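# Sort tangled wires into bins by colour

## Task

Separate the tangled wires so each colour goes into its own bin, with no wire still hooked on or twisted around a wire of a different colour. Every wire has to lie on its bin's floor. A short end or loop may poke over the rim, but it must not droop more than about a finger's width down the outside, and it must not reach into a bin of another colour. The task fails if any part of a wire hangs over the table edge, and it can fail if two wires are pulled or squeezed hard against each other.

## Robot and tools

ROBOT. Two arms: left_arm and right_arm, each with a parallel two-finger gripper and a wrist camera. In the scene frame the origin is at table-top height, halfway between the arms' nominal bases. +z is up, +x points out over the table, and left_arm is on the +y side. Image left and right do not follow arm names. Real base poses: left_arm at (-0.015, +0.258, 0) m, right_arm at (-0.056, -0.365, 0) m, each turned slightly about z. A camera stand sits behind the arms.

FRAMES. Each arm's reported hand position (metres), quaternion (wxyz), velocities and targets are in that arm's own base frame. Fixed cameras and the table use the scene frame. The fingers point along the gripper's +z and open and close along its y. end_effector_position is the point between the pads, roughly 1 cm behind the tips. Printed poses can be off by a few centimetres, and friction or weight can leave a gripper a few cm from its command in free air.

THE 14-NUMBER ROW. Every motion tool uses rows of 14 numbers, each in [-1, 1], covering both arms even if only one moves: left_arm dx, dy, dz, rx, ry, rz, opening, then right_arm dx, dy, dz, rx, ry, rz, opening. The six pose numbers are offsets, not poses: they are measured from that arm's Hand target as it stood when the action or call began, along the arm's own base axes, with rotation about the Hand target's position. 1.0 equals 0.6 m for dx, dy, dz and 180 degrees for rx, ry, rz, which together form one rotation vector. Repeating an offset moves the arm further. A translation longer than 1.0 is scaled down along its direction. The opening is absolute, not an offset: +1 is fully open (0.094 m), -1 is shut. Every call sets both openings, so to keep a gripper as it is, resend its current opening (0 means half open). Sending zeros for an arm's six pose numbers re-requests its Hand target. Commanded orientation is clipped to within 40 degrees of the measured one on each step.

TOOLS.
execute_actions(actions, cameras): actions is a list of actions. Each action is a list of up to 15 rows, one row per 1/30 s step. A shorter action keeps its last row for the remaining steps. All rows of an action count from the same start pose. An empty list returns state and all images. cameras: names, ["all"], or []. An unknown name voids the call.
move(target, speed, blend, opening_speed, grip_force, blocking, cameras): target is one 14-number row or a list of up to 15 rows. Every row is an offset from the same Hand targets, not from the previous row. The paths are straight lines and end together, taking at least 0.5 s and at most 10 s in total. speed is m/s, 0.002 to 2.9, default 0.25; turning is limited to twice that in rad/s. It can be one value or one per target. blend (m) rounds corners between listed targets; 0 means stop at each. opening_speed is the rate of finger change on the -1..1 scale per second, at least 0.2. Use it for gentle closing. grip_force is newtons per pad, 10 to 50, as one value or one per arm. It persists, and lower values close slowly. blocking=false returns after about 0.5 s while the move keeps running. Moves do not avoid obstacles or the other arm, and faster moves overshoot and hit harder. The result adds a "move:" line: done, off_target, moving, held or fault, plus limits such as paced (pose clipped) or held (steps withheld).
wait(seconds 0 to 10, cameras): lets time pass while the arms keep their last command. It returns early if a running move ends.
stop(cameras): brakes the running move. This needs some distance.
zoom_image(camera, region=[x0, y0, x1, y1]): a closer view of the latest image from that camera, at most 504 pixels on each side, origin top-left.
read_manual(section): only the URDF licence texts.
finished_scene(scene): ends scene 1 or 2. This cannot be undone.

CAMERAS: cam_head_left, cam_head_right, cam_high, cam_left_wrist, cam_right_wrist, each 672x504. Wrist images may lag while the arm moves.

RESULT LINES. Hand target is the last commanded pose after clipping, and the next offsets start from it. A gripper resting short of it stays short until another command is sent. grip_measured is the finger opening on the -1..1 scale. It reads slightly wide when empty and shows no step at contact. Joint velocities "within noise" means that arm is still. Tool commands lists current openings. Joint torques include the arm's own weight and are noisy. MOTOR HOT appears at 75 °C. At 90 °C an over-temperature fault folds that arm for the rest of the scene. Holding loads, staying stretched out, or pushing toward unreachable poses heats motors.

CAUTIONS. Keep the grippers, fingers and wrist cameras of the two arms apart: a modest bump or squeeze between arms can end the scene. Never close one gripper on the other's fingers. Do not route a path close to an arm's own base; go around it. An arm blocked by something keeps pushing. To relieve it, command a target back past the gripper's present position. Approach wires slowly, and release by commanding an opening well above grip_measured while the wire is already at rest. Do not pull two wires taut against each other, do not let a wire or any part hang off the table, and do not drop things from a height. Objects can occasionally get nudged by outside pushes. Time passes while you think, so keep replies short.

Each tool is called after "Emit:" in YAML: its name, and indented under it one key for each argument.

## Session

I'll start by viewing the scene.

Emit:
execute_actions:
  actions: []

Scene clock: 0.00 s.
left_arm: end_effector_position=(+0.3758, +0.0107, +0.1404) grip_measured=+1.000 end_effector_quat_wxyz=(+0.677, -0.083, +0.723, +0.108) | right_arm: end_effector_position=(+0.3844, -0.0145, +0.1398) grip_measured=+1.000 end_effector_quat_wxyz=(+0.675, +0.030, +0.738, +0.010)
Joint positions: left_arm=[-0.189 1.592 0.233 1.293 -0.46 0.015 0.094] | right_arm=[-0.053 1.54 0.239 1.211 -0.026 0.052 0.094]
Joint velocities: within noise
Joint torques (N m): no reading
Motor temperatures (°C): left_arm=[34 40 44 45 31 31 31] | right_arm=[32 40 47 46 31 31 31]
Heat: left arm: 45 °C; right arm: 47 °C.
Hand target: left_arm +0.3769, +0.0106, +0.1439; +0.681, -0.084, +0.720, +0.107 | right_arm +0.3860, -0.0145, +0.1458; +0.681, +0.029, +0.732, +0.010
Tool commands: left_gripper/opening=+1.0 right_gripper/opening=+1.0

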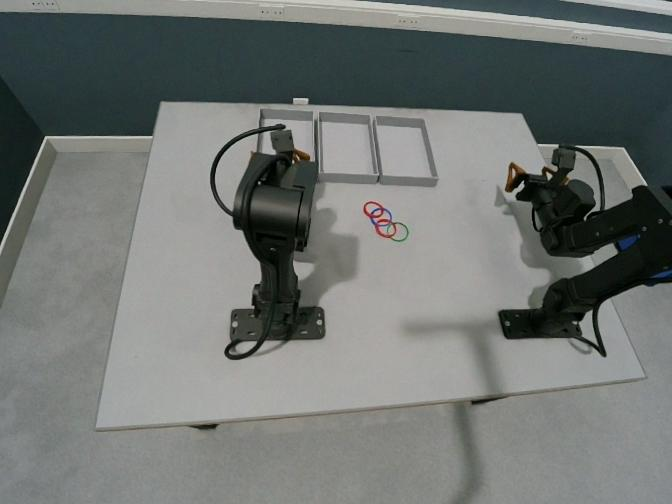

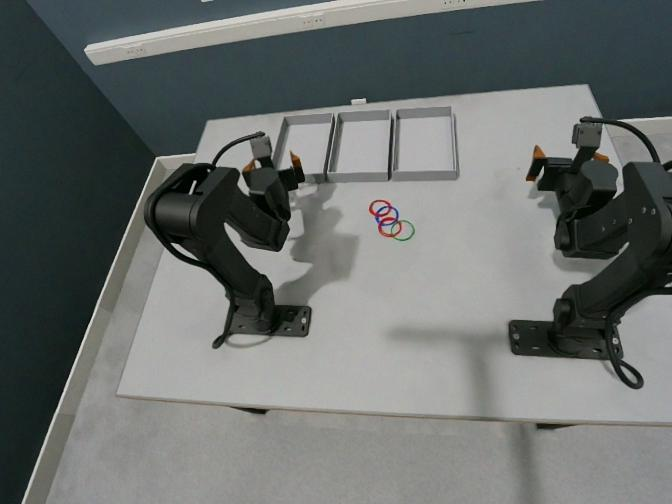

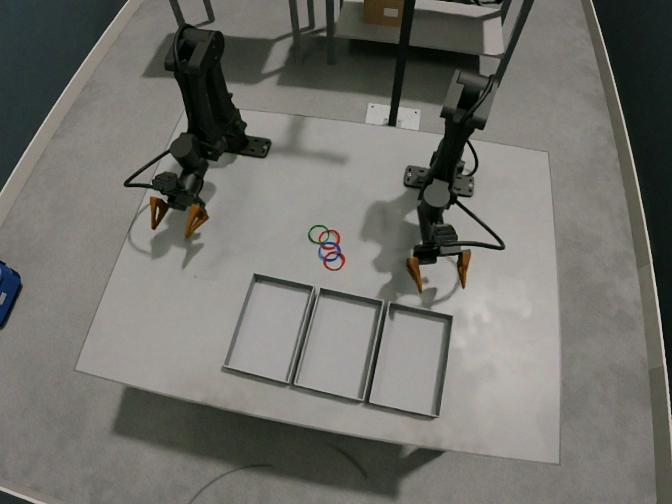

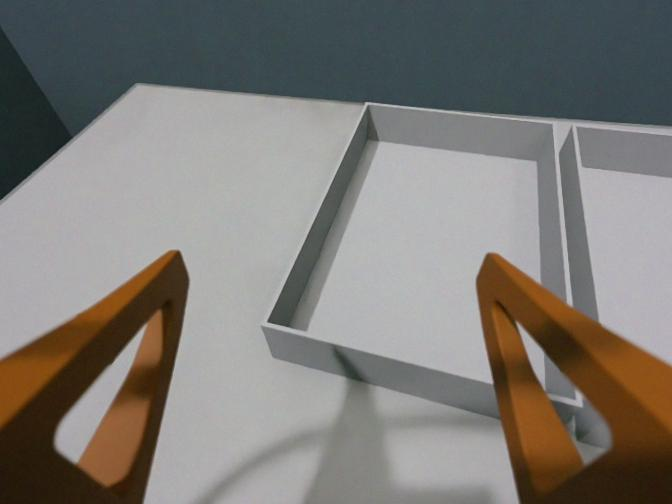

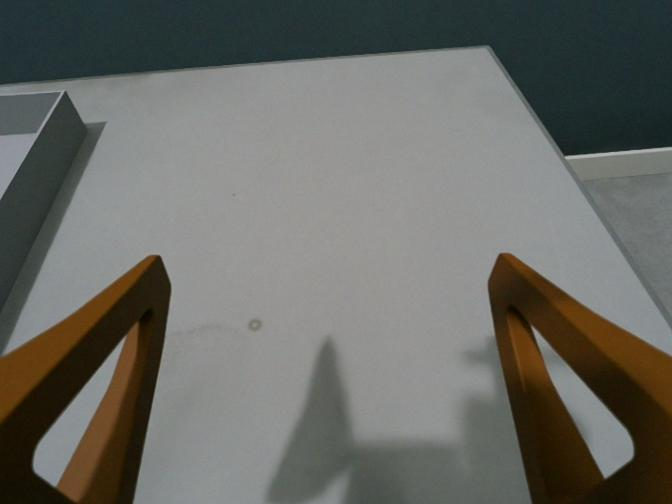

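Emit:
zoom_image:
  camera: "cam_head_right"
  region: [355, 190, 425, 250]

Emit:
zoom_image:
  camera: "cam_head_left"
  region: [350, 190, 420, 250]

Emit:
zoom_image:
  camera: "cam_high"
  region: [295, 215, 365, 280]

Scaled by 7.200 from the camera's 672x504 image, which has a finer 960x720 frame.

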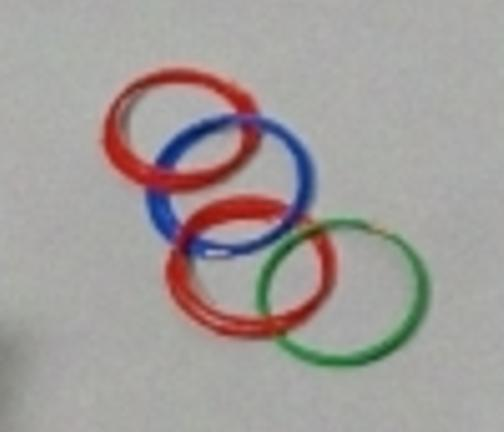

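Scaled by 7.200 from the camera's 672x504 image, which has a finer 960x720 frame.

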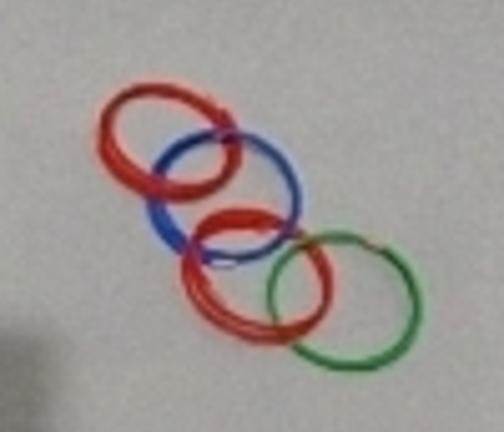

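Scaled by 7.200 from the camera's 672x504 image, which has a finer 960x720 frame.

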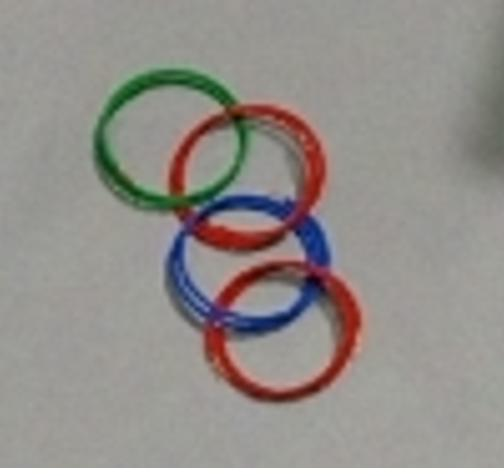

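Emit:
move:
  target: [-0.1807, -0.4927, -0.05, 0.0538, 0.2395, -0.3246, 1.0, 0, 0, 0, 0, 0, 0, 1.0]
  speed: 0.25
  cameras: ["cam_left_wrist", "cam_head_right"]

Scene clock: 68.87 s.
left_arm: end_effector_position=(+0.2654, -0.2779, +0.1079) grip_measured=+1.000 end_effector_quat_wxyz=(+0.348, +0.362, +0.852, -0.146) | right_arm: end_effector_position=(+0.3844, -0.0145, +0.1398) grip_measured=+1.000 end_effector_quat_wxyz=(+0.675, +0.030, +0.738, +0.010)
Joint positions: left_arm=[-0.816 1.396 0.785 -0.186 -0.012 -0.008 0.094] | right_arm=[-0.053 1.54 0.239 1.211 -0.026 0.052 0.094]
Joint torques (N m): left_arm=[-0.29 -4.08 9.47 1.81 0.08 0.05] | right_arm=[-0.08 -4.97 5.37 1.73 0 -0.04]
Motor temperatures (°C): left_arm=[33 40 43 52 30 30 30] | right_arm=[32 39 46 53 31 31 30]
Heat: left arm: 52 °C; right arm: 53 °C.
Hand target: left_arm +0.2685, -0.2849, +0.1139; +0.351, +0.366, +0.848, -0.152 | right_arm +0.3860, -0.0145, +0.1458; +0.681, +0.029, +0.732, +0.010
Off the commanded pose: left_arm 0.010 m, 1 deg | right_arm 0.006 m, 1 deg.
move: done
camera_calibration:
cam_left_wrist: T_world_to_cam=[[-0.715774, -0.698178, 0.0146521, -0.00841544], [-0.697951, 0.715919, 0.0180186, 0.389874], [-0.0230699, 0.0026708, -0.99973, 0.230384], [0, 0, 0, 1]] pos_world=[0.271404, -0.285609, 0.22342]
Images, in order (width x height): cam_head_right 672x504, cam_left_wrist 672x504.

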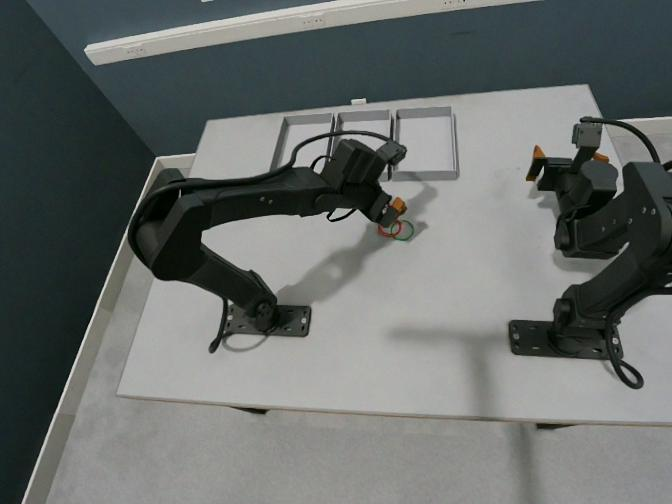

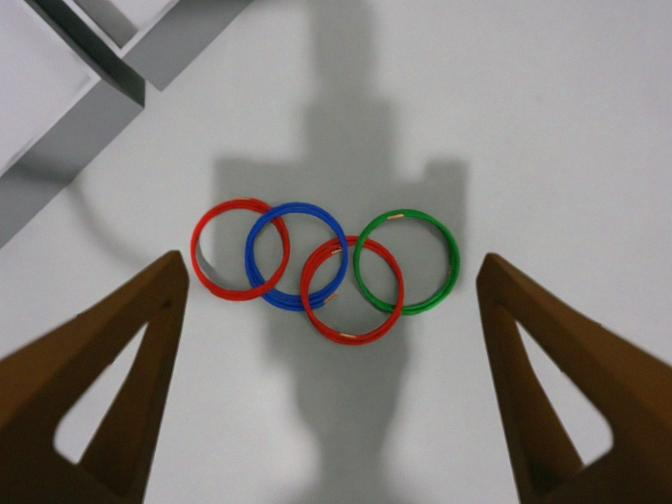

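Emit:
zoom_image:
  camera: "cam_left_wrist"
  region: [180, 180, 330, 320]

Emit:
zoom_image:
  camera: "cam_left_wrist"
  region: [280, 190, 480, 360]

Scaled by 3.360 from the camera's 672x504 image, which has a finer 960x720 frame.

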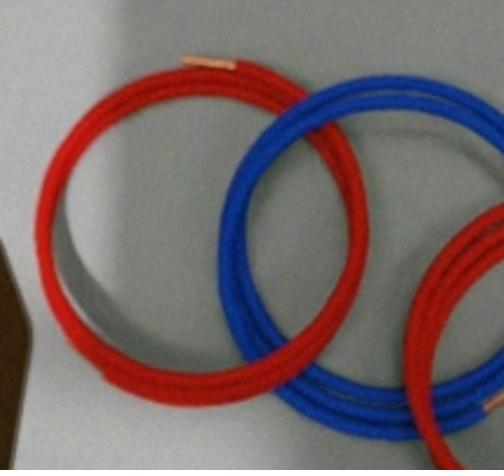

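Scaled by 2.520 from the camera's 672x504 image, which has a finer 960x720 frame.

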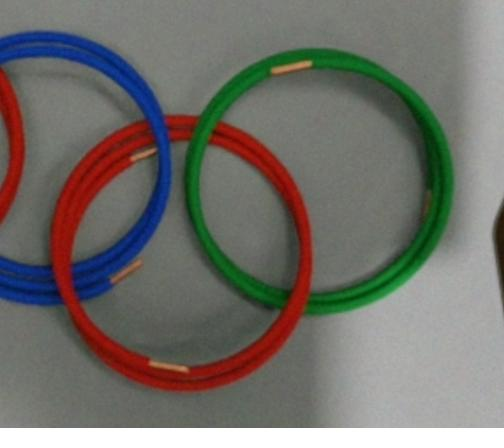

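Emit:
move:
  target: [0.0343, 0.0443, -0.113, 0, 0, 0, 1.0, 0, 0, 0, 0, 0, 0, 1.0]
  speed: 0.15
  cameras: ["cam_left_wrist"]

Scene clock: 113.17 s.
left_arm: end_effector_position=(+0.2894, -0.2578, +0.0501) grip_measured=+1.000 end_effector_quat_wxyz=(+0.353, +0.363, +0.849, -0.149) | right_arm: end_effector_position=(+0.3844, -0.0145, +0.1398) grip_measured=+1.000 end_effector_quat_wxyz=(+0.675, +0.030, +0.738, +0.010)
Joint positions: left_arm=[-0.695 1.541 0.637 0.116 0.076 0.082 0.094] | right_arm=[-0.053 1.54 0.239 1.211 -0.026 0.052 0.094]
Joint torques (N m): left_arm=[0.21 -4.72 5.79 2.03 0.1 0.06] | right_arm=[-0.03 -4.98 5.37 1.69 0.02 -0.01]
Heat: left arm: 50 °C; right arm: 53 °C.
Hand target: left_arm +0.2891, -0.2584, +0.0462; +0.352, +0.366, +0.848, -0.152 | right_arm +0.3860, -0.0145, +0.1458; +0.681, +0.029, +0.732, +0.010
Off the commanded pose: left_arm 0.004 m, 1 deg | right_arm 0.006 m, 1 deg.
move: done
camera_calibration:
cam_left_wrist: T_world_to_cam=[[-0.718821, -0.695063, 0.0135459, 0.0253927], [-0.695071, 0.718924, 0.00487497, 0.393879], [-0.0131269, -0.00591114, -0.999896, 0.168083], [0, 0, 0, 1]] pos_world=[0.294233, -0.264526, 0.165801]
Images, in order (width x height): cam_left_wrist 672x504.

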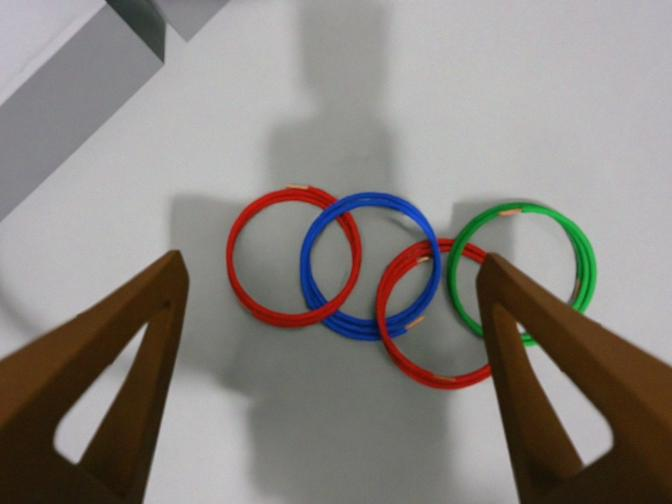

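Emit:
zoom_image:
  camera: "cam_left_wrist"
  region: [215, 170, 375, 340]

Emit:
zoom_image:
  camera: "cam_left_wrist"
  region: [290, 180, 450, 350]

Emit:
zoom_image:
  camera: "cam_left_wrist"
  region: [365, 190, 605, 400]

Scaled by 2.965 from the camera's 672x504 image, which has a finer 960x720 frame.

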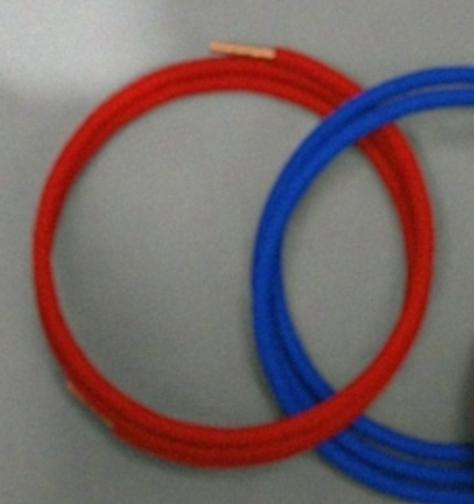

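Scaled by 2.965 from the camera's 672x504 image, which has a finer 960x720 frame.

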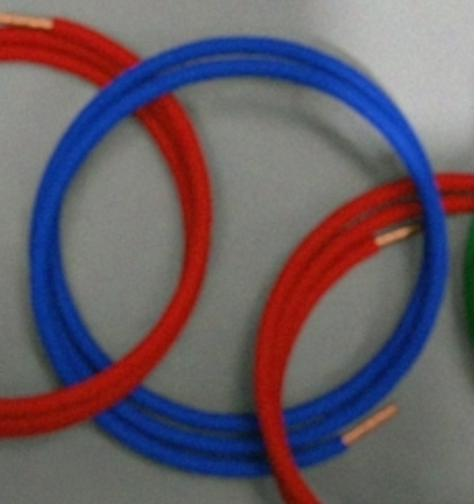

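Scaled by 2.100 from the camera's 672x504 image, which has a finer 960x720 frame.

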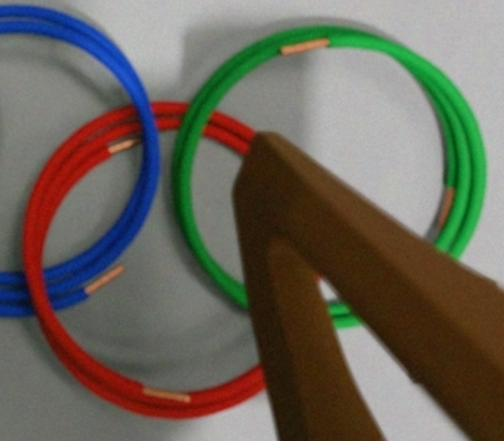

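Emit:
move:
  target: [-0.0917, -0.0475, 0.0, 0, 0, 0, 1.0, 0, 0, 0, 0, 0, 0, 1.0]
  speed: 0.15
  cameras: ["cam_left_wrist"]

Emit:
zoom_image:
  camera: "cam_left_wrist"
  region: [330, 170, 490, 340]

Emit:
zoom_image:
  camera: "cam_left_wrist"
  region: [200, 170, 360, 340]

Scene clock: 224.07 s.
left_arm: end_effector_position=(+0.2324, -0.2878, +0.0373) grip_measured=+1.000 end_effector_quat_wxyz=(+0.338, +0.372, +0.851, -0.150) | right_arm: end_effector_position=(+0.3844, -0.0145, +0.1398) grip_measured=+1.000 end_effector_quat_wxyz=(+0.675, +0.030, +0.738, +0.010)
Joint positions: left_arm=[-0.926 1.515 0.574 0.126 -0.065 -0.075 0.094] | right_arm=[-0.053 1.54 0.239 1.211 -0.026 0.052 0.094]
Joint torques (N m): left_arm=[-0.27 -7.65 5.42 1.88 -0.18 -0.04] | right_arm=[0.13 -5.01 5.34 1.72 0.01 0]
Motor temperatures (°C): left_arm=[33 38 42 48 29 29 29] | right_arm=[31 37 43 55 31 30 29]
Heat: left arm: 48 °C; right arm: 55 °C.
Hand target: left_arm +0.2340, -0.2870, +0.0461; +0.351, +0.366, +0.848, -0.152 | right_arm +0.3860, -0.0145, +0.1458; +0.681, +0.029, +0.732, +0.010
Off the commanded pose: left_arm 0.009 m, 2 deg | right_arm 0.006 m, 1 deg.
move: done
camera_calibration:
cam_left_wrist: T_world_to_cam=[[-0.732026, -0.680917, 0.022154, -0.0295161], [-0.68013, 0.732293, 0.0342089, 0.375085], [-0.0395166, 0.00997419, -0.999169, 0.165076], [0, 0, 0, 1]] pos_world=[0.240023, -0.296416, 0.152762]
Images, in order (width x height): cam_left_wrist 672x504.

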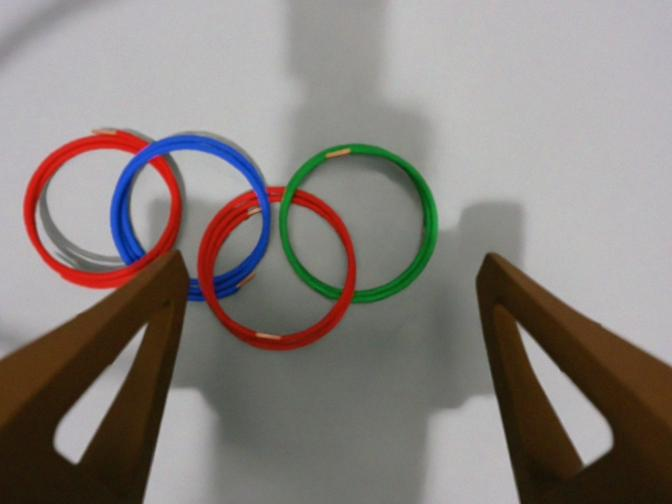

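Scaled by 2.965 from the camera's 672x504 image, which has a finer 960x720 frame.

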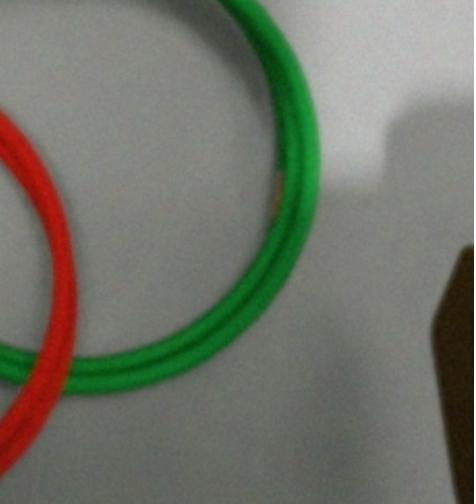

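Scaled by 2.965 from the camera's 672x504 image, which has a finer 960x720 frame.

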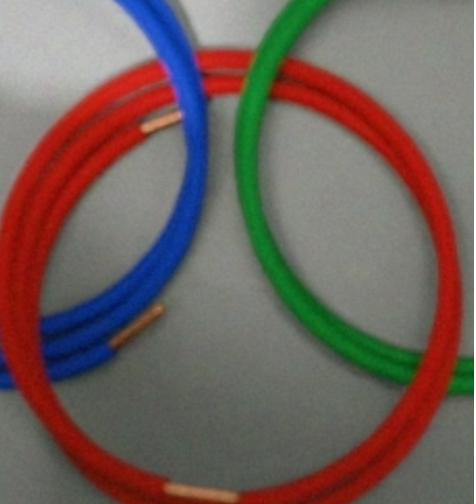

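Emit:
zoom_image:
  camera: "cam_left_wrist"
  region: [230, 290, 330, 360]

Emit:
zoom_image:
  camera: "cam_left_wrist"
  region: [300, 130, 380, 190]

Emit:
zoom_image:
  camera: "cam_left_wrist"
  region: [380, 160, 450, 300]

Emit:
zoom_image:
  camera: "cam_left_wrist"
  region: [270, 150, 370, 310]

Scaled by 5.040 from the camera's 672x504 image, which has a finer 960x720 frame.

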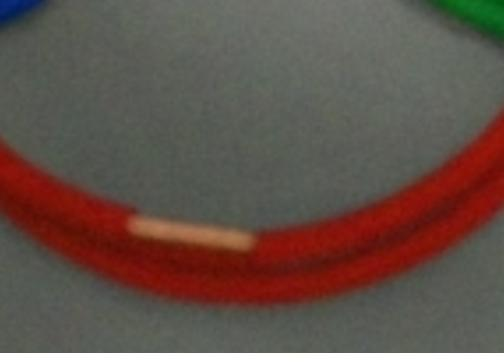

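Scaled by 6.300 from the camera's 672x504 image, which has a finer 960x720 frame.

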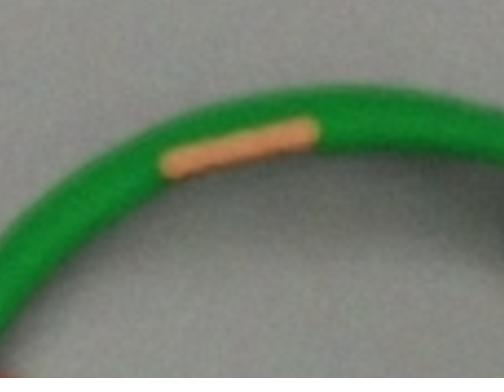

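Scaled by 3.600 from the camera's 672x504 image, which has a finer 960x720 frame.

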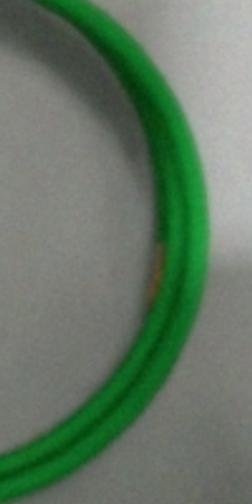

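Scaled by 3.150 from the camera's 672x504 image, which has a finer 960x720 frame.

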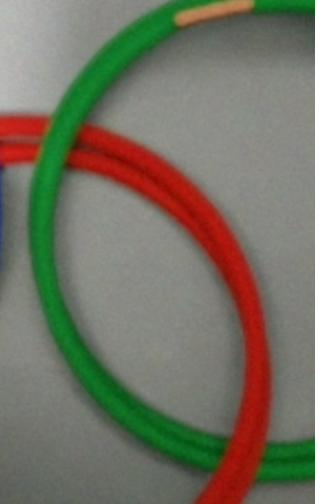

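Emit:
move:
  target:
    - [0, 0.05, 0.15, 0, 0, 0, 1.0, 0, 0, 0, 0, 0, 0, 1.0]
    - [0.027, 0.278, 0.257, 0.0116, 0.2753, 0.4651, 1.0, 0, 0, 0, 0, 0, 0, 1.0]
  blend: [0.05, 0]
  speed: 0.25
  cameras: []

Scene clock: 502.40 s.
left_arm: end_effector_position=(+0.2479, -0.1203, +0.1973) grip_measured=+1.000 end_effector_quat_wxyz=(+0.010, -0.352, +0.936, -0.012) | right_arm: end_effector_position=(+0.3844, -0.0145, +0.1398) grip_measured=+1.000 end_effector_quat_wxyz=(+0.675, +0.030, +0.738, +0.010)
Joint positions: left_arm=[-0.454 1.587 1.609 -1.561 0.002 -1.175 0.094] | right_arm=[-0.053 1.54 0.239 1.211 -0.026 0.052 0.094]
Joint torques (N m): left_arm=[0.13 -5.03 8.12 0.22 -0.05 -0.06] | right_arm=[0.16 -5.03 5.3 1.71 0.01 -0.02]
Motor temperatures (°C): left_arm=[32 40 39 48 28 28 29] | right_arm=[31 35 39 57 31 30 28]
Heat: left arm: 48 °C; right arm: 57 °C.
Hand target: left_arm +0.2502, -0.1202, +0.2003; +0.000, -0.358, +0.934, +0.000 | right_arm +0.3860, -0.0145, +0.1458; +0.681, +0.029, +0.732, +0.010
Off the commanded pose: left_arm 0.004 m, 2 deg | right_arm 0.006 m, 1 deg.
joint sent to its limit (left arm) — joint 4 (wrist pitch), lower limit. The joint targets still meet the commanded pose.
move: done; blend cut to 0.0476 m at target 1
No camera images: "cameras" was empty.

Emit:
move:
  target:
    - [0, 0, 0, 0, 0, 0, 1.0, -0.1802, 0.5335, 0.0, -0.1898, 0.4507, 0.2162, 0.0]
    - [0, 0, 0, 0, 0, 0, 1.0, -0.1802, 0.5335, -0.1263, -0.1898, 0.4507, 0.2162, 0.0]
  blend: [0.04, 0]
  speed: 0.25
  cameras: ["cam_right_wrist", "cam_left_wrist", "cam_high"]

Scene clock: 521.53 s.
left_arm: end_effector_position=(+0.2479, -0.1204, +0.1973) grip_measured=+1.000 end_effector_quat_wxyz=(+0.010, -0.353, +0.936, -0.012) | right_arm: end_effector_position=(+0.2764, +0.3018, +0.0712) grip_measured=+0.003 end_effector_quat_wxyz=(-0.006, -0.370, +0.929, -0.007)
Joint positions: left_arm=[-0.454 1.587 1.609 -1.561 0.002 -1.175 0.094] | right_arm=[0.83 2.14 1.823 -1.271 0.007 0.071 0.047]
Joint torques (N m): left_arm=[0.16 -5.03 8.12 0.22 -0.06 -0.08] | right_arm=[0.03 -10.59 5.41 0.31 -0.02 -0.1]
Motor temperatures (°C): left_arm=[32 39 40 44 28 28 29] | right_arm=[31 35 39 55 31 30 28]
Heat: left arm: 44 °C; right arm: 55 °C.
Hand target: left_arm +0.2502, -0.1202, +0.2003; +0.000, -0.358, +0.934, +0.000 | right_arm +0.2779, +0.3056, +0.0700; +0.000, -0.375, +0.927, +0.000
Off the commanded pose: left_arm 0.004 m, 2 deg | right_arm 0.004 m, 1 deg.
joint sent to its limit (left arm) — joint 4 (wrist pitch), lower limit. The joint targets still meet the commanded pose.
move: done; blend cut to 0.0379 m at target 1
camera_calibration:
cam_left_wrist: T_world_to_cam=[[0.670965, -0.740492, 0.0384487, -0.265783], [-0.543804, -0.45617, 0.704405, -0.0514825], [-0.504067, -0.493539, -0.708756, 0.321134], [0, 0, 0, 1]] pos_world=[0.312207, -0.0618027, 0.274089]
cam_right_wrist: T_world_to_cam=[[0.702905, -0.710131, 0.0404899, 0.0141265], [-0.510927, -0.464485, 0.723331, 0.238406], [-0.494852, -0.52912, -0.689314, 0.462862], [0, 0, 0, 1]] pos_world=[0.340927, 0.365677, 0.146039]
Images, in order (width x height): cam_high 672x504, cam_left_wrist 672x504, cam_right_wrist 672x504.

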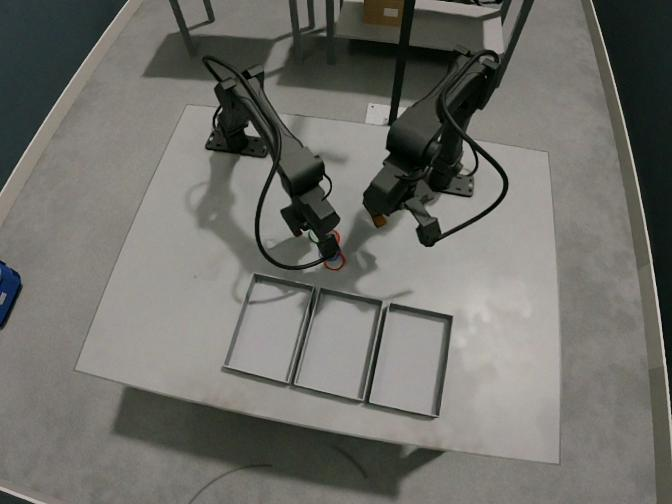

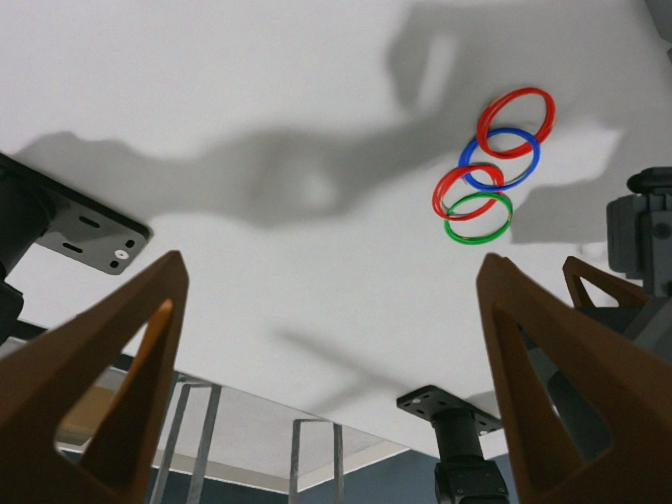

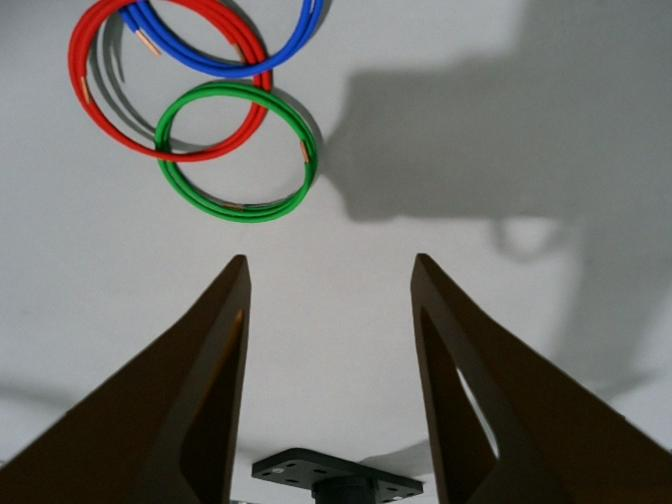

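Emit:
zoom_image:
  camera: "cam_right_wrist"
  region: [140, 60, 340, 240]

Emit:
zoom_image:
  camera: "cam_right_wrist"
  region: [260, 100, 350, 220]

Emit:
zoom_image:
  camera: "cam_right_wrist"
  region: [60, 0, 330, 170]

Scaled by 2.520 from the camera's 672x504 image, which has a finer 960x720 frame.

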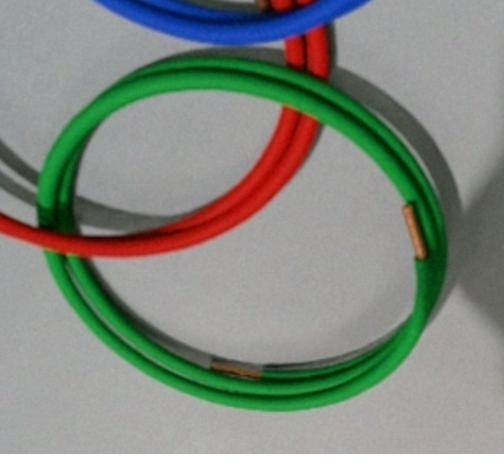

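Scaled by 4.200 from the camera's 672x504 image, which has a finer 960x720 frame.

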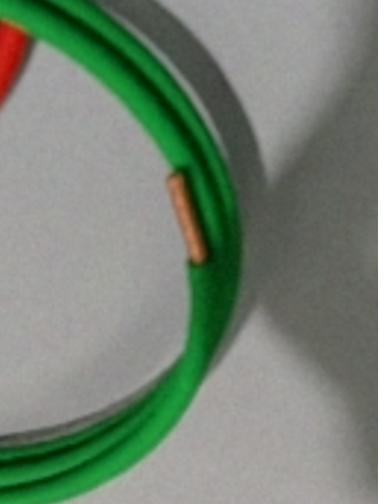

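Scaled by 1.867 from the camera's 672x504 image, which has a finer 960x720 frame.

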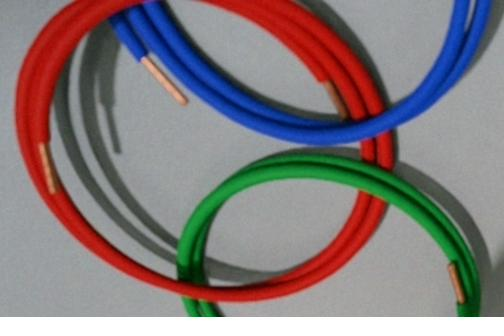

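Emit:
zoom_image:
  camera: "cam_right_wrist"
  region: [210, 170, 310, 230]

Emit:
zoom_image:
  camera: "cam_right_wrist"
  region: [150, 140, 250, 230]

Emit:
zoom_image:
  camera: "cam_right_wrist"
  region: [200, 70, 320, 170]

Scaled by 5.040 from the camera's 672x504 image, which has a finer 960x720 frame.

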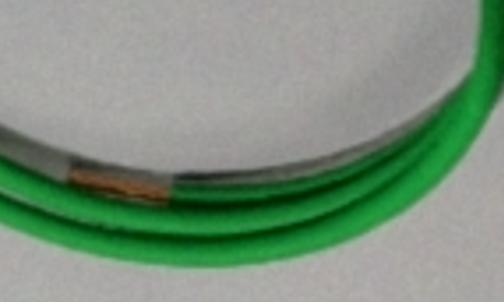

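Scaled by 5.040 from the camera's 672x504 image, which has a finer 960x720 frame.

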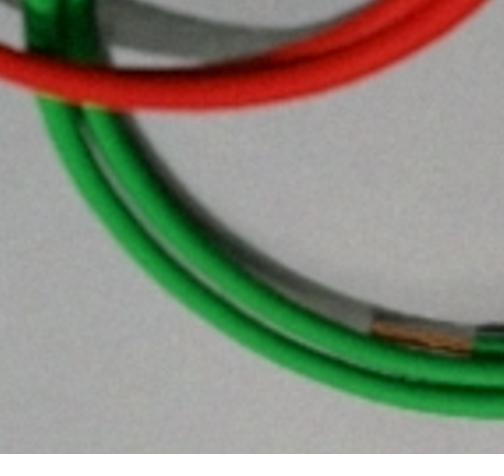

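Scaled by 4.200 from the camera's 672x504 image, which has a finer 960x720 frame.

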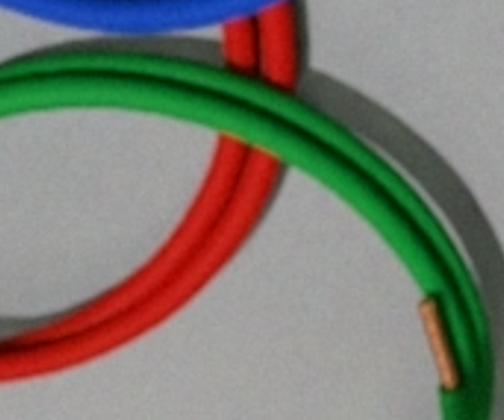

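Emit:
move:
  target: [0, 0, 0, 0, 0, 0, 1.0, -0.014, 0.0037, -0.0683, 0, 0, 0.0278, -0.5]
  speed: 0.1
  cameras: ["cam_right_wrist"]

Scene clock: 594.57 s.
left_arm: end_effector_position=(+0.2479, -0.1204, +0.1973) grip_measured=+1.000 end_effector_quat_wxyz=(+0.010, -0.353, +0.936, -0.012) | right_arm: end_effector_position=(+0.2706, +0.3052, +0.0356) grip_measured=-0.497 end_effector_quat_wxyz=(+0.001, -0.408, +0.913, -0.003)
Joint positions: left_arm=[-0.454 1.587 1.609 -1.561 0.002 -1.175 0.094] | right_arm=[0.846 2.14 1.681 -1.113 0.006 0.005 0.024]
Joint torques (N m): left_arm=[0.13 -5.03 8.13 0.21 -0.04 -0.08] | right_arm=[0.29 -9.89 4.96 0.31 -0.06 -0.12]
Motor temperatures (°C): left_arm=[31 38 41 40 28 28 29] | right_arm=[31 40 38 46 31 29 28]
Heat: left arm: 41 °C; right arm: 46 °C.
Hand target: left_arm +0.2502, -0.1202, +0.2003; +0.000, -0.358, +0.934, +0.000 | right_arm +0.2694, +0.3078, +0.0290; +0.000, -0.415, +0.910, +0.000
Off the commanded pose: left_arm 0.004 m, 2 deg | right_arm 0.007 m, 1 deg.
joint sent to its limit (left arm) — joint 4 (wrist pitch), lower limit. The joint targets still meet the commanded pose.
move: done
camera_calibration:
cam_right_wrist: T_world_to_cam=[[0.758332, -0.650685, 0.0392647, -0.0110339], [-0.477619, -0.513622, 0.712792, 0.269189], [-0.443636, -0.559287, -0.700275, 0.432916], [0, 0, 0, 1]] pos_world=[0.328994, 0.373206, 0.111718]
Images, in order (width x height): cam_right_wrist 672x504.

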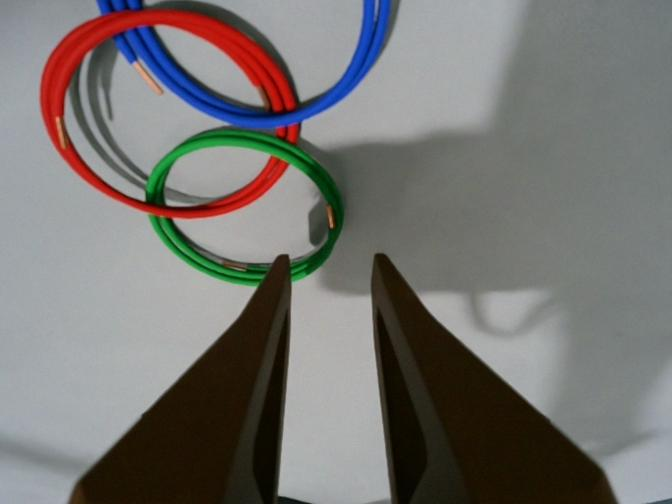

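Emit:
move:
  target: [0, 0, 0, 0, 0, 0, 1.0, -0.001, -0.0053, -0.0183, 0, 0, 0, -0.5]
  speed: 0.05
  cameras: ["cam_right_wrist"]

Emit:
zoom_image:
  camera: "cam_right_wrist"
  region: [250, 170, 420, 310]

Scene clock: 628.10 s.
left_arm: end_effector_position=(+0.2479, -0.1204, +0.1973) grip_measured=+1.000 end_effector_quat_wxyz=(+0.010, -0.353, +0.936, -0.012) | right_arm: end_effector_position=(+0.2690, +0.3034, +0.0250) grip_measured=-0.497 end_effector_quat_wxyz=(+0.001, -0.410, +0.912, -0.003)
Joint positions: left_arm=[-0.454 1.587 1.609 -1.561 0.002 -1.175 0.094] | right_arm=[0.846 2.14 1.637 -1.069 0.006 0 0.024]
Joint torques (N m): left_arm=[0.16 -5.01 8.14 0.22 -0.04 -0.08] | right_arm=[-0.03 -9.83 4.85 0.31 -0.02 -0.1]
Heat: left arm: 41 °C; right arm: 44 °C.
Hand target: left_arm +0.2502, -0.1202, +0.2003; +0.000, -0.358, +0.934, +0.000 | right_arm +0.2688, +0.3046, +0.0180; +0.000, -0.415, +0.910, +0.000
Off the commanded pose: left_arm 0.004 m, 2 deg | right_arm 0.007 m, 1 deg.
joint sent to its limit (left arm) — joint 4 (wrist pitch), lower limit. The joint targets still meet the commanded pose.
move: done
camera_calibration:
cam_right_wrist: T_world_to_cam=[[0.761236, -0.647284, 0.0392786, -0.0123017], [-0.475813, -0.516373, 0.712012, 0.275465], [-0.440591, -0.560699, -0.701068, 0.423451], [0, 0, 0, 1]] pos_world=[0.327003, 0.371708, 0.101217]
Images, in order (width x height): cam_right_wrist 672x504.

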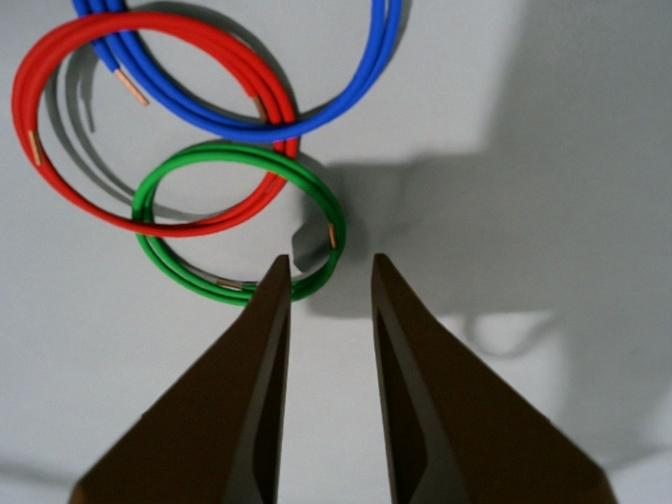

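Scaled by 2.965 from the camera's 672x504 image, which has a finer 960x720 frame.

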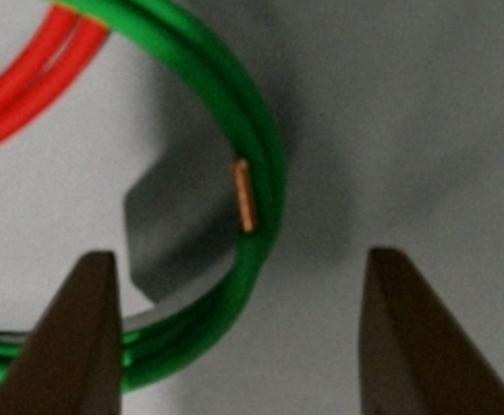

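Emit:
move:
  target: [0, 0, 0, 0, 0, 0, 1.0, 0, 0, -0.011, 0, 0, 0, -0.5]
  speed: 0.05
  cameras: ["cam_right_wrist"]

Emit:
zoom_image:
  camera: "cam_right_wrist"
  region: [250, 190, 420, 330]

Scene clock: 638.57 s.
left_arm: end_effector_position=(+0.2479, -0.1204, +0.1973) grip_measured=+1.000 end_effector_quat_wxyz=(+0.010, -0.353, +0.936, -0.012) | right_arm: end_effector_position=(+0.2693, +0.3037, +0.0195) grip_measured=-0.497 end_effector_quat_wxyz=(+0.002, -0.410, +0.912, -0.002)
Joint positions: left_arm=[-0.454 1.587 1.609 -1.561 0.002 -1.175 0.094] | right_arm=[0.846 2.144 1.622 -1.046 0.006 0 0.024]
Joint torques (N m): left_arm=[0.17 -5.04 8.1 0.22 -0.05 -0.08] | right_arm=[-0.01 -9.46 4.79 0.31 -0.02 -0.08]
Heat: left arm: 41 °C; right arm: 43 °C.
Hand target: left_arm +0.2502, -0.1202, +0.2003; +0.000, -0.358, +0.934, +0.000 | right_arm +0.2688, +0.3046, +0.0114; +0.000, -0.415, +0.910, +0.000
Off the commanded pose: left_arm 0.004 m, 2 deg | right_arm 0.008 m, 1 deg.
joint sent to its limit (left arm) — joint 4 (wrist pitch), lower limit. The joint targets still meet the commanded pose.
move: done
camera_calibration:
cam_right_wrist: T_world_to_cam=[[0.761201, -0.647322, 0.0393423, -0.012089], [-0.477061, -0.517828, 0.710117, 0.280401], [-0.439302, -0.55931, -0.702983, 0.41915], [0, 0, 0, 1]] pos_world=[0.327104, 0.371809, 0.0960136]
Images, in order (width x height): cam_right_wrist 672x504.

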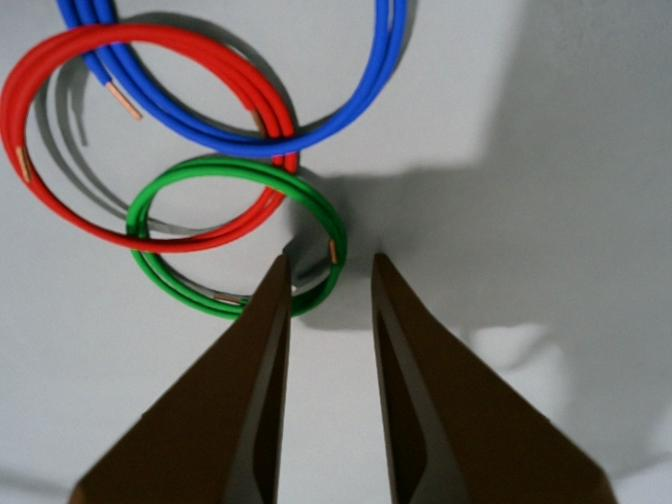

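Scaled by 2.965 from the camera's 672x504 image, which has a finer 960x720 frame.

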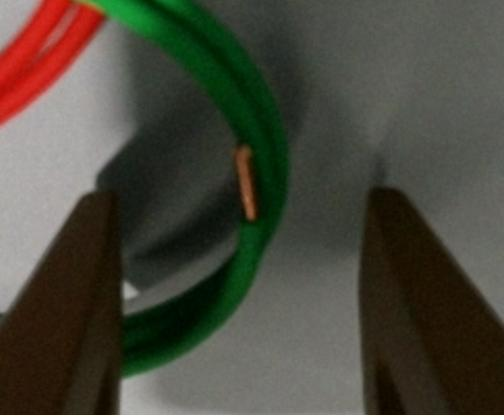

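Emit:
zoom_image:
  camera: "cam_right_wrist"
  region: [260, 220, 350, 300]

Emit:
zoom_image:
  camera: "cam_right_wrist"
  region: [340, 220, 430, 300]

Scaled by 5.600 from the camera's 672x504 image, which has a finer 960x720 frame.

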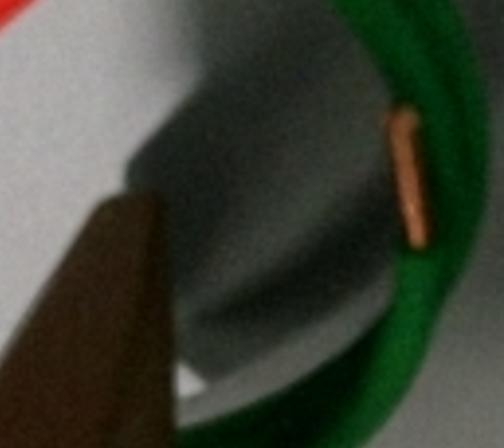

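Scaled by 5.600 from the camera's 672x504 image, which has a finer 960x720 frame.

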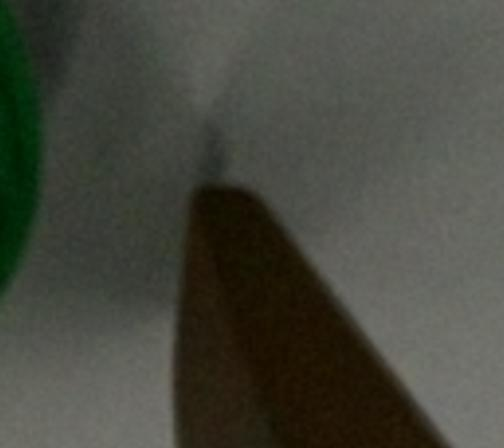

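Emit:
zoom_image:
  camera: "cam_right_wrist"
  region: [0, 0, 200, 160]

Emit:
zoom_image:
  camera: "cam_right_wrist"
  region: [200, 60, 330, 190]

Scaled by 2.520 from the camera's 672x504 image, which has a finer 960x720 frame.

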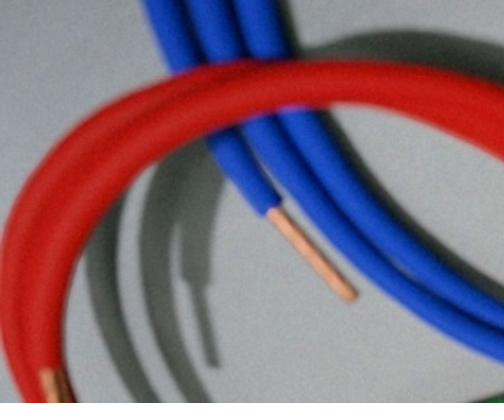

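Scaled by 3.877 from the camera's 672x504 image, which has a finer 960x720 frame.

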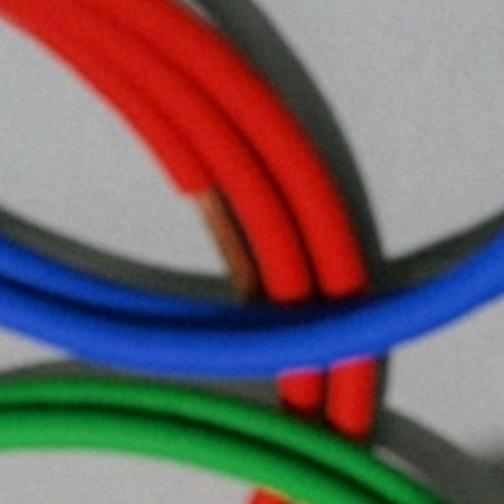

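Emit:
move:
  target: [0, 0, 0, 0, 0, 0, 1.0, 0, 0, 0.0225, 0, 0, 0, -0.5]
  speed: 0.05
  cameras: ["cam_right_wrist"]

Emit:
zoom_image:
  camera: "cam_right_wrist"
  region: [250, 190, 420, 330]

Scene clock: 717.00 s.
left_arm: end_effector_position=(+0.2479, -0.1204, +0.1973) grip_measured=+1.000 end_effector_quat_wxyz=(+0.010, -0.353, +0.936, -0.012) | right_arm: end_effector_position=(+0.2674, +0.3015, +0.0195) grip_measured=-0.497 end_effector_quat_wxyz=(-0.003, -0.410, +0.912, -0.005)
Joint positions: left_arm=[-0.454 1.587 1.609 -1.561 0.002 -1.175 0.094] | right_arm=[0.846 2.144 1.622 -1.057 0.006 0 0.024]
Joint torques (N m): left_arm=[0.16 -5.05 8.13 0.22 -0.05 -0.09] | right_arm=[0.08 -10.65 7.45 0.03 -0.03 -0.1]
Motor temperatures (°C): left_arm=[31 37 40 36 28 28 29] | right_arm=[30 39 37 40 31 29 28]
Heat: left arm: 40 °C; right arm: 40 °C.
Hand target: left_arm +0.2502, -0.1202, +0.2003; +0.000, -0.358, +0.934, +0.000 | right_arm +0.2689, +0.3047, +0.0249; +0.000, -0.415, +0.910, +0.000
Off the commanded pose: left_arm 0.004 m, 2 deg | right_arm 0.006 m, 1 deg.
joint sent to its limit (left arm) — joint 4 (wrist pitch), lower limit. The joint targets still meet the commanded pose.
move: done
camera_calibration:
cam_right_wrist: T_world_to_cam=[[0.761493, -0.646991, 0.0391201, -0.0122246], [-0.471629, -0.511672, 0.718163, 0.274959], [-0.444628, -0.565326, -0.694775, 0.420158], [0, 0, 0, 1]] pos_world=[0.325802, 0.370306, 0.0949276]
Images, in order (width x height): cam_right_wrist 672x504.

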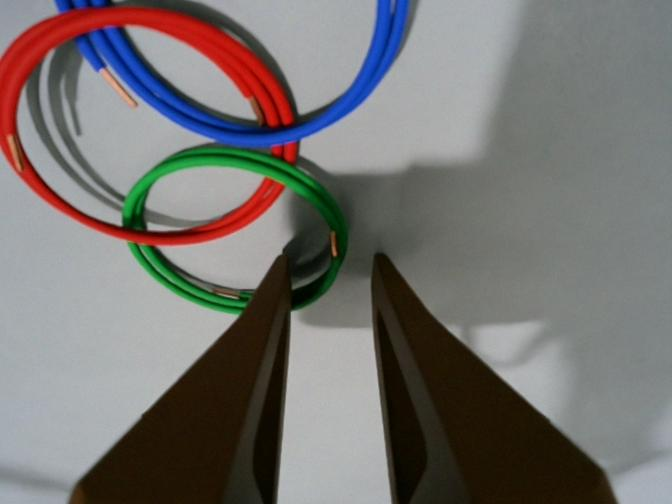

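Scaled by 2.965 from the camera's 672x504 image, which has a finer 960x720 frame.

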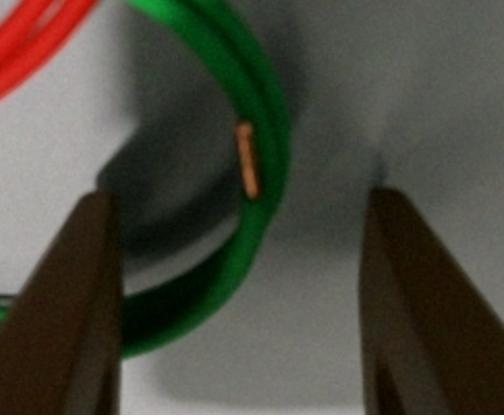

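Emit:
move:
  target:
    - [0, 0, 0, 0, 0, 0, 1.0, 0, 0, 0.04, 0, 0, 0, -0.5]
    - [0, 0, 0, 0, 0, 0, 1.0, 0, 0, -0.0157, 0, 0, 0, -0.5]
  speed: 0.06
  cameras: ["cam_right_wrist"]

Emit:
zoom_image:
  camera: "cam_right_wrist"
  region: [250, 190, 420, 330]

Scene clock: 724.80 s.
left_arm: end_effector_position=(+0.2479, -0.1204, +0.1973) grip_measured=+1.000 end_effector_quat_wxyz=(+0.010, -0.353, +0.936, -0.012) | right_arm: end_effector_position=(+0.2689, +0.3032, +0.0217) grip_measured=-0.497 end_effector_quat_wxyz=(+0.000, -0.410, +0.912, -0.003)
Joint positions: left_arm=[-0.454 1.587 1.609 -1.561 0.002 -1.175 0.094] | right_arm=[0.846 2.144 1.631 -1.06 0.006 0 0.024]
Joint torques (N m): left_arm=[0.16 -5.01 8.13 0.22 -0.04 -0.08] | right_arm=[0.06 -9.92 4.82 0.28 -0.04 -0.07]
Heat: left arm: 40 °C; right arm: 40 °C.
Hand target: left_arm +0.2502, -0.1202, +0.2003; +0.000, -0.358, +0.934, +0.000 | right_arm +0.2688, +0.3046, +0.0155; +0.000, -0.415, +0.910, +0.000
Off the commanded pose: left_arm 0.004 m, 2 deg | right_arm 0.006 m, 1 deg.
joint sent to its limit (left arm) — joint 4 (wrist pitch), lower limit. The joint targets still meet the commanded pose.
move: done
camera_calibration:
cam_right_wrist: T_world_to_cam=[[0.761297, -0.647218, 0.0391931, -0.0122649], [-0.474713, -0.515172, 0.713615, 0.27694], [-0.441673, -0.561878, -0.699441, 0.421576], [0, 0, 0, 1]] pos_world=[0.327003, 0.371608, 0.0977196]
Images, in order (width x height): cam_right_wrist 672x504.

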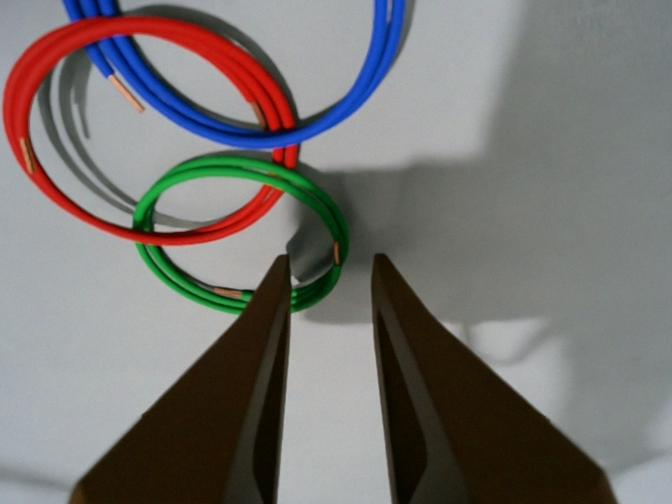

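Scaled by 2.965 from the camera's 672x504 image, which has a finer 960x720 frame.

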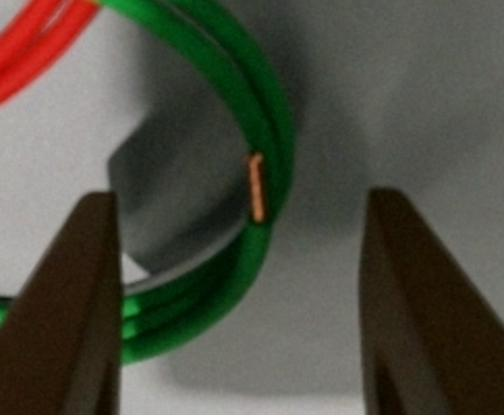

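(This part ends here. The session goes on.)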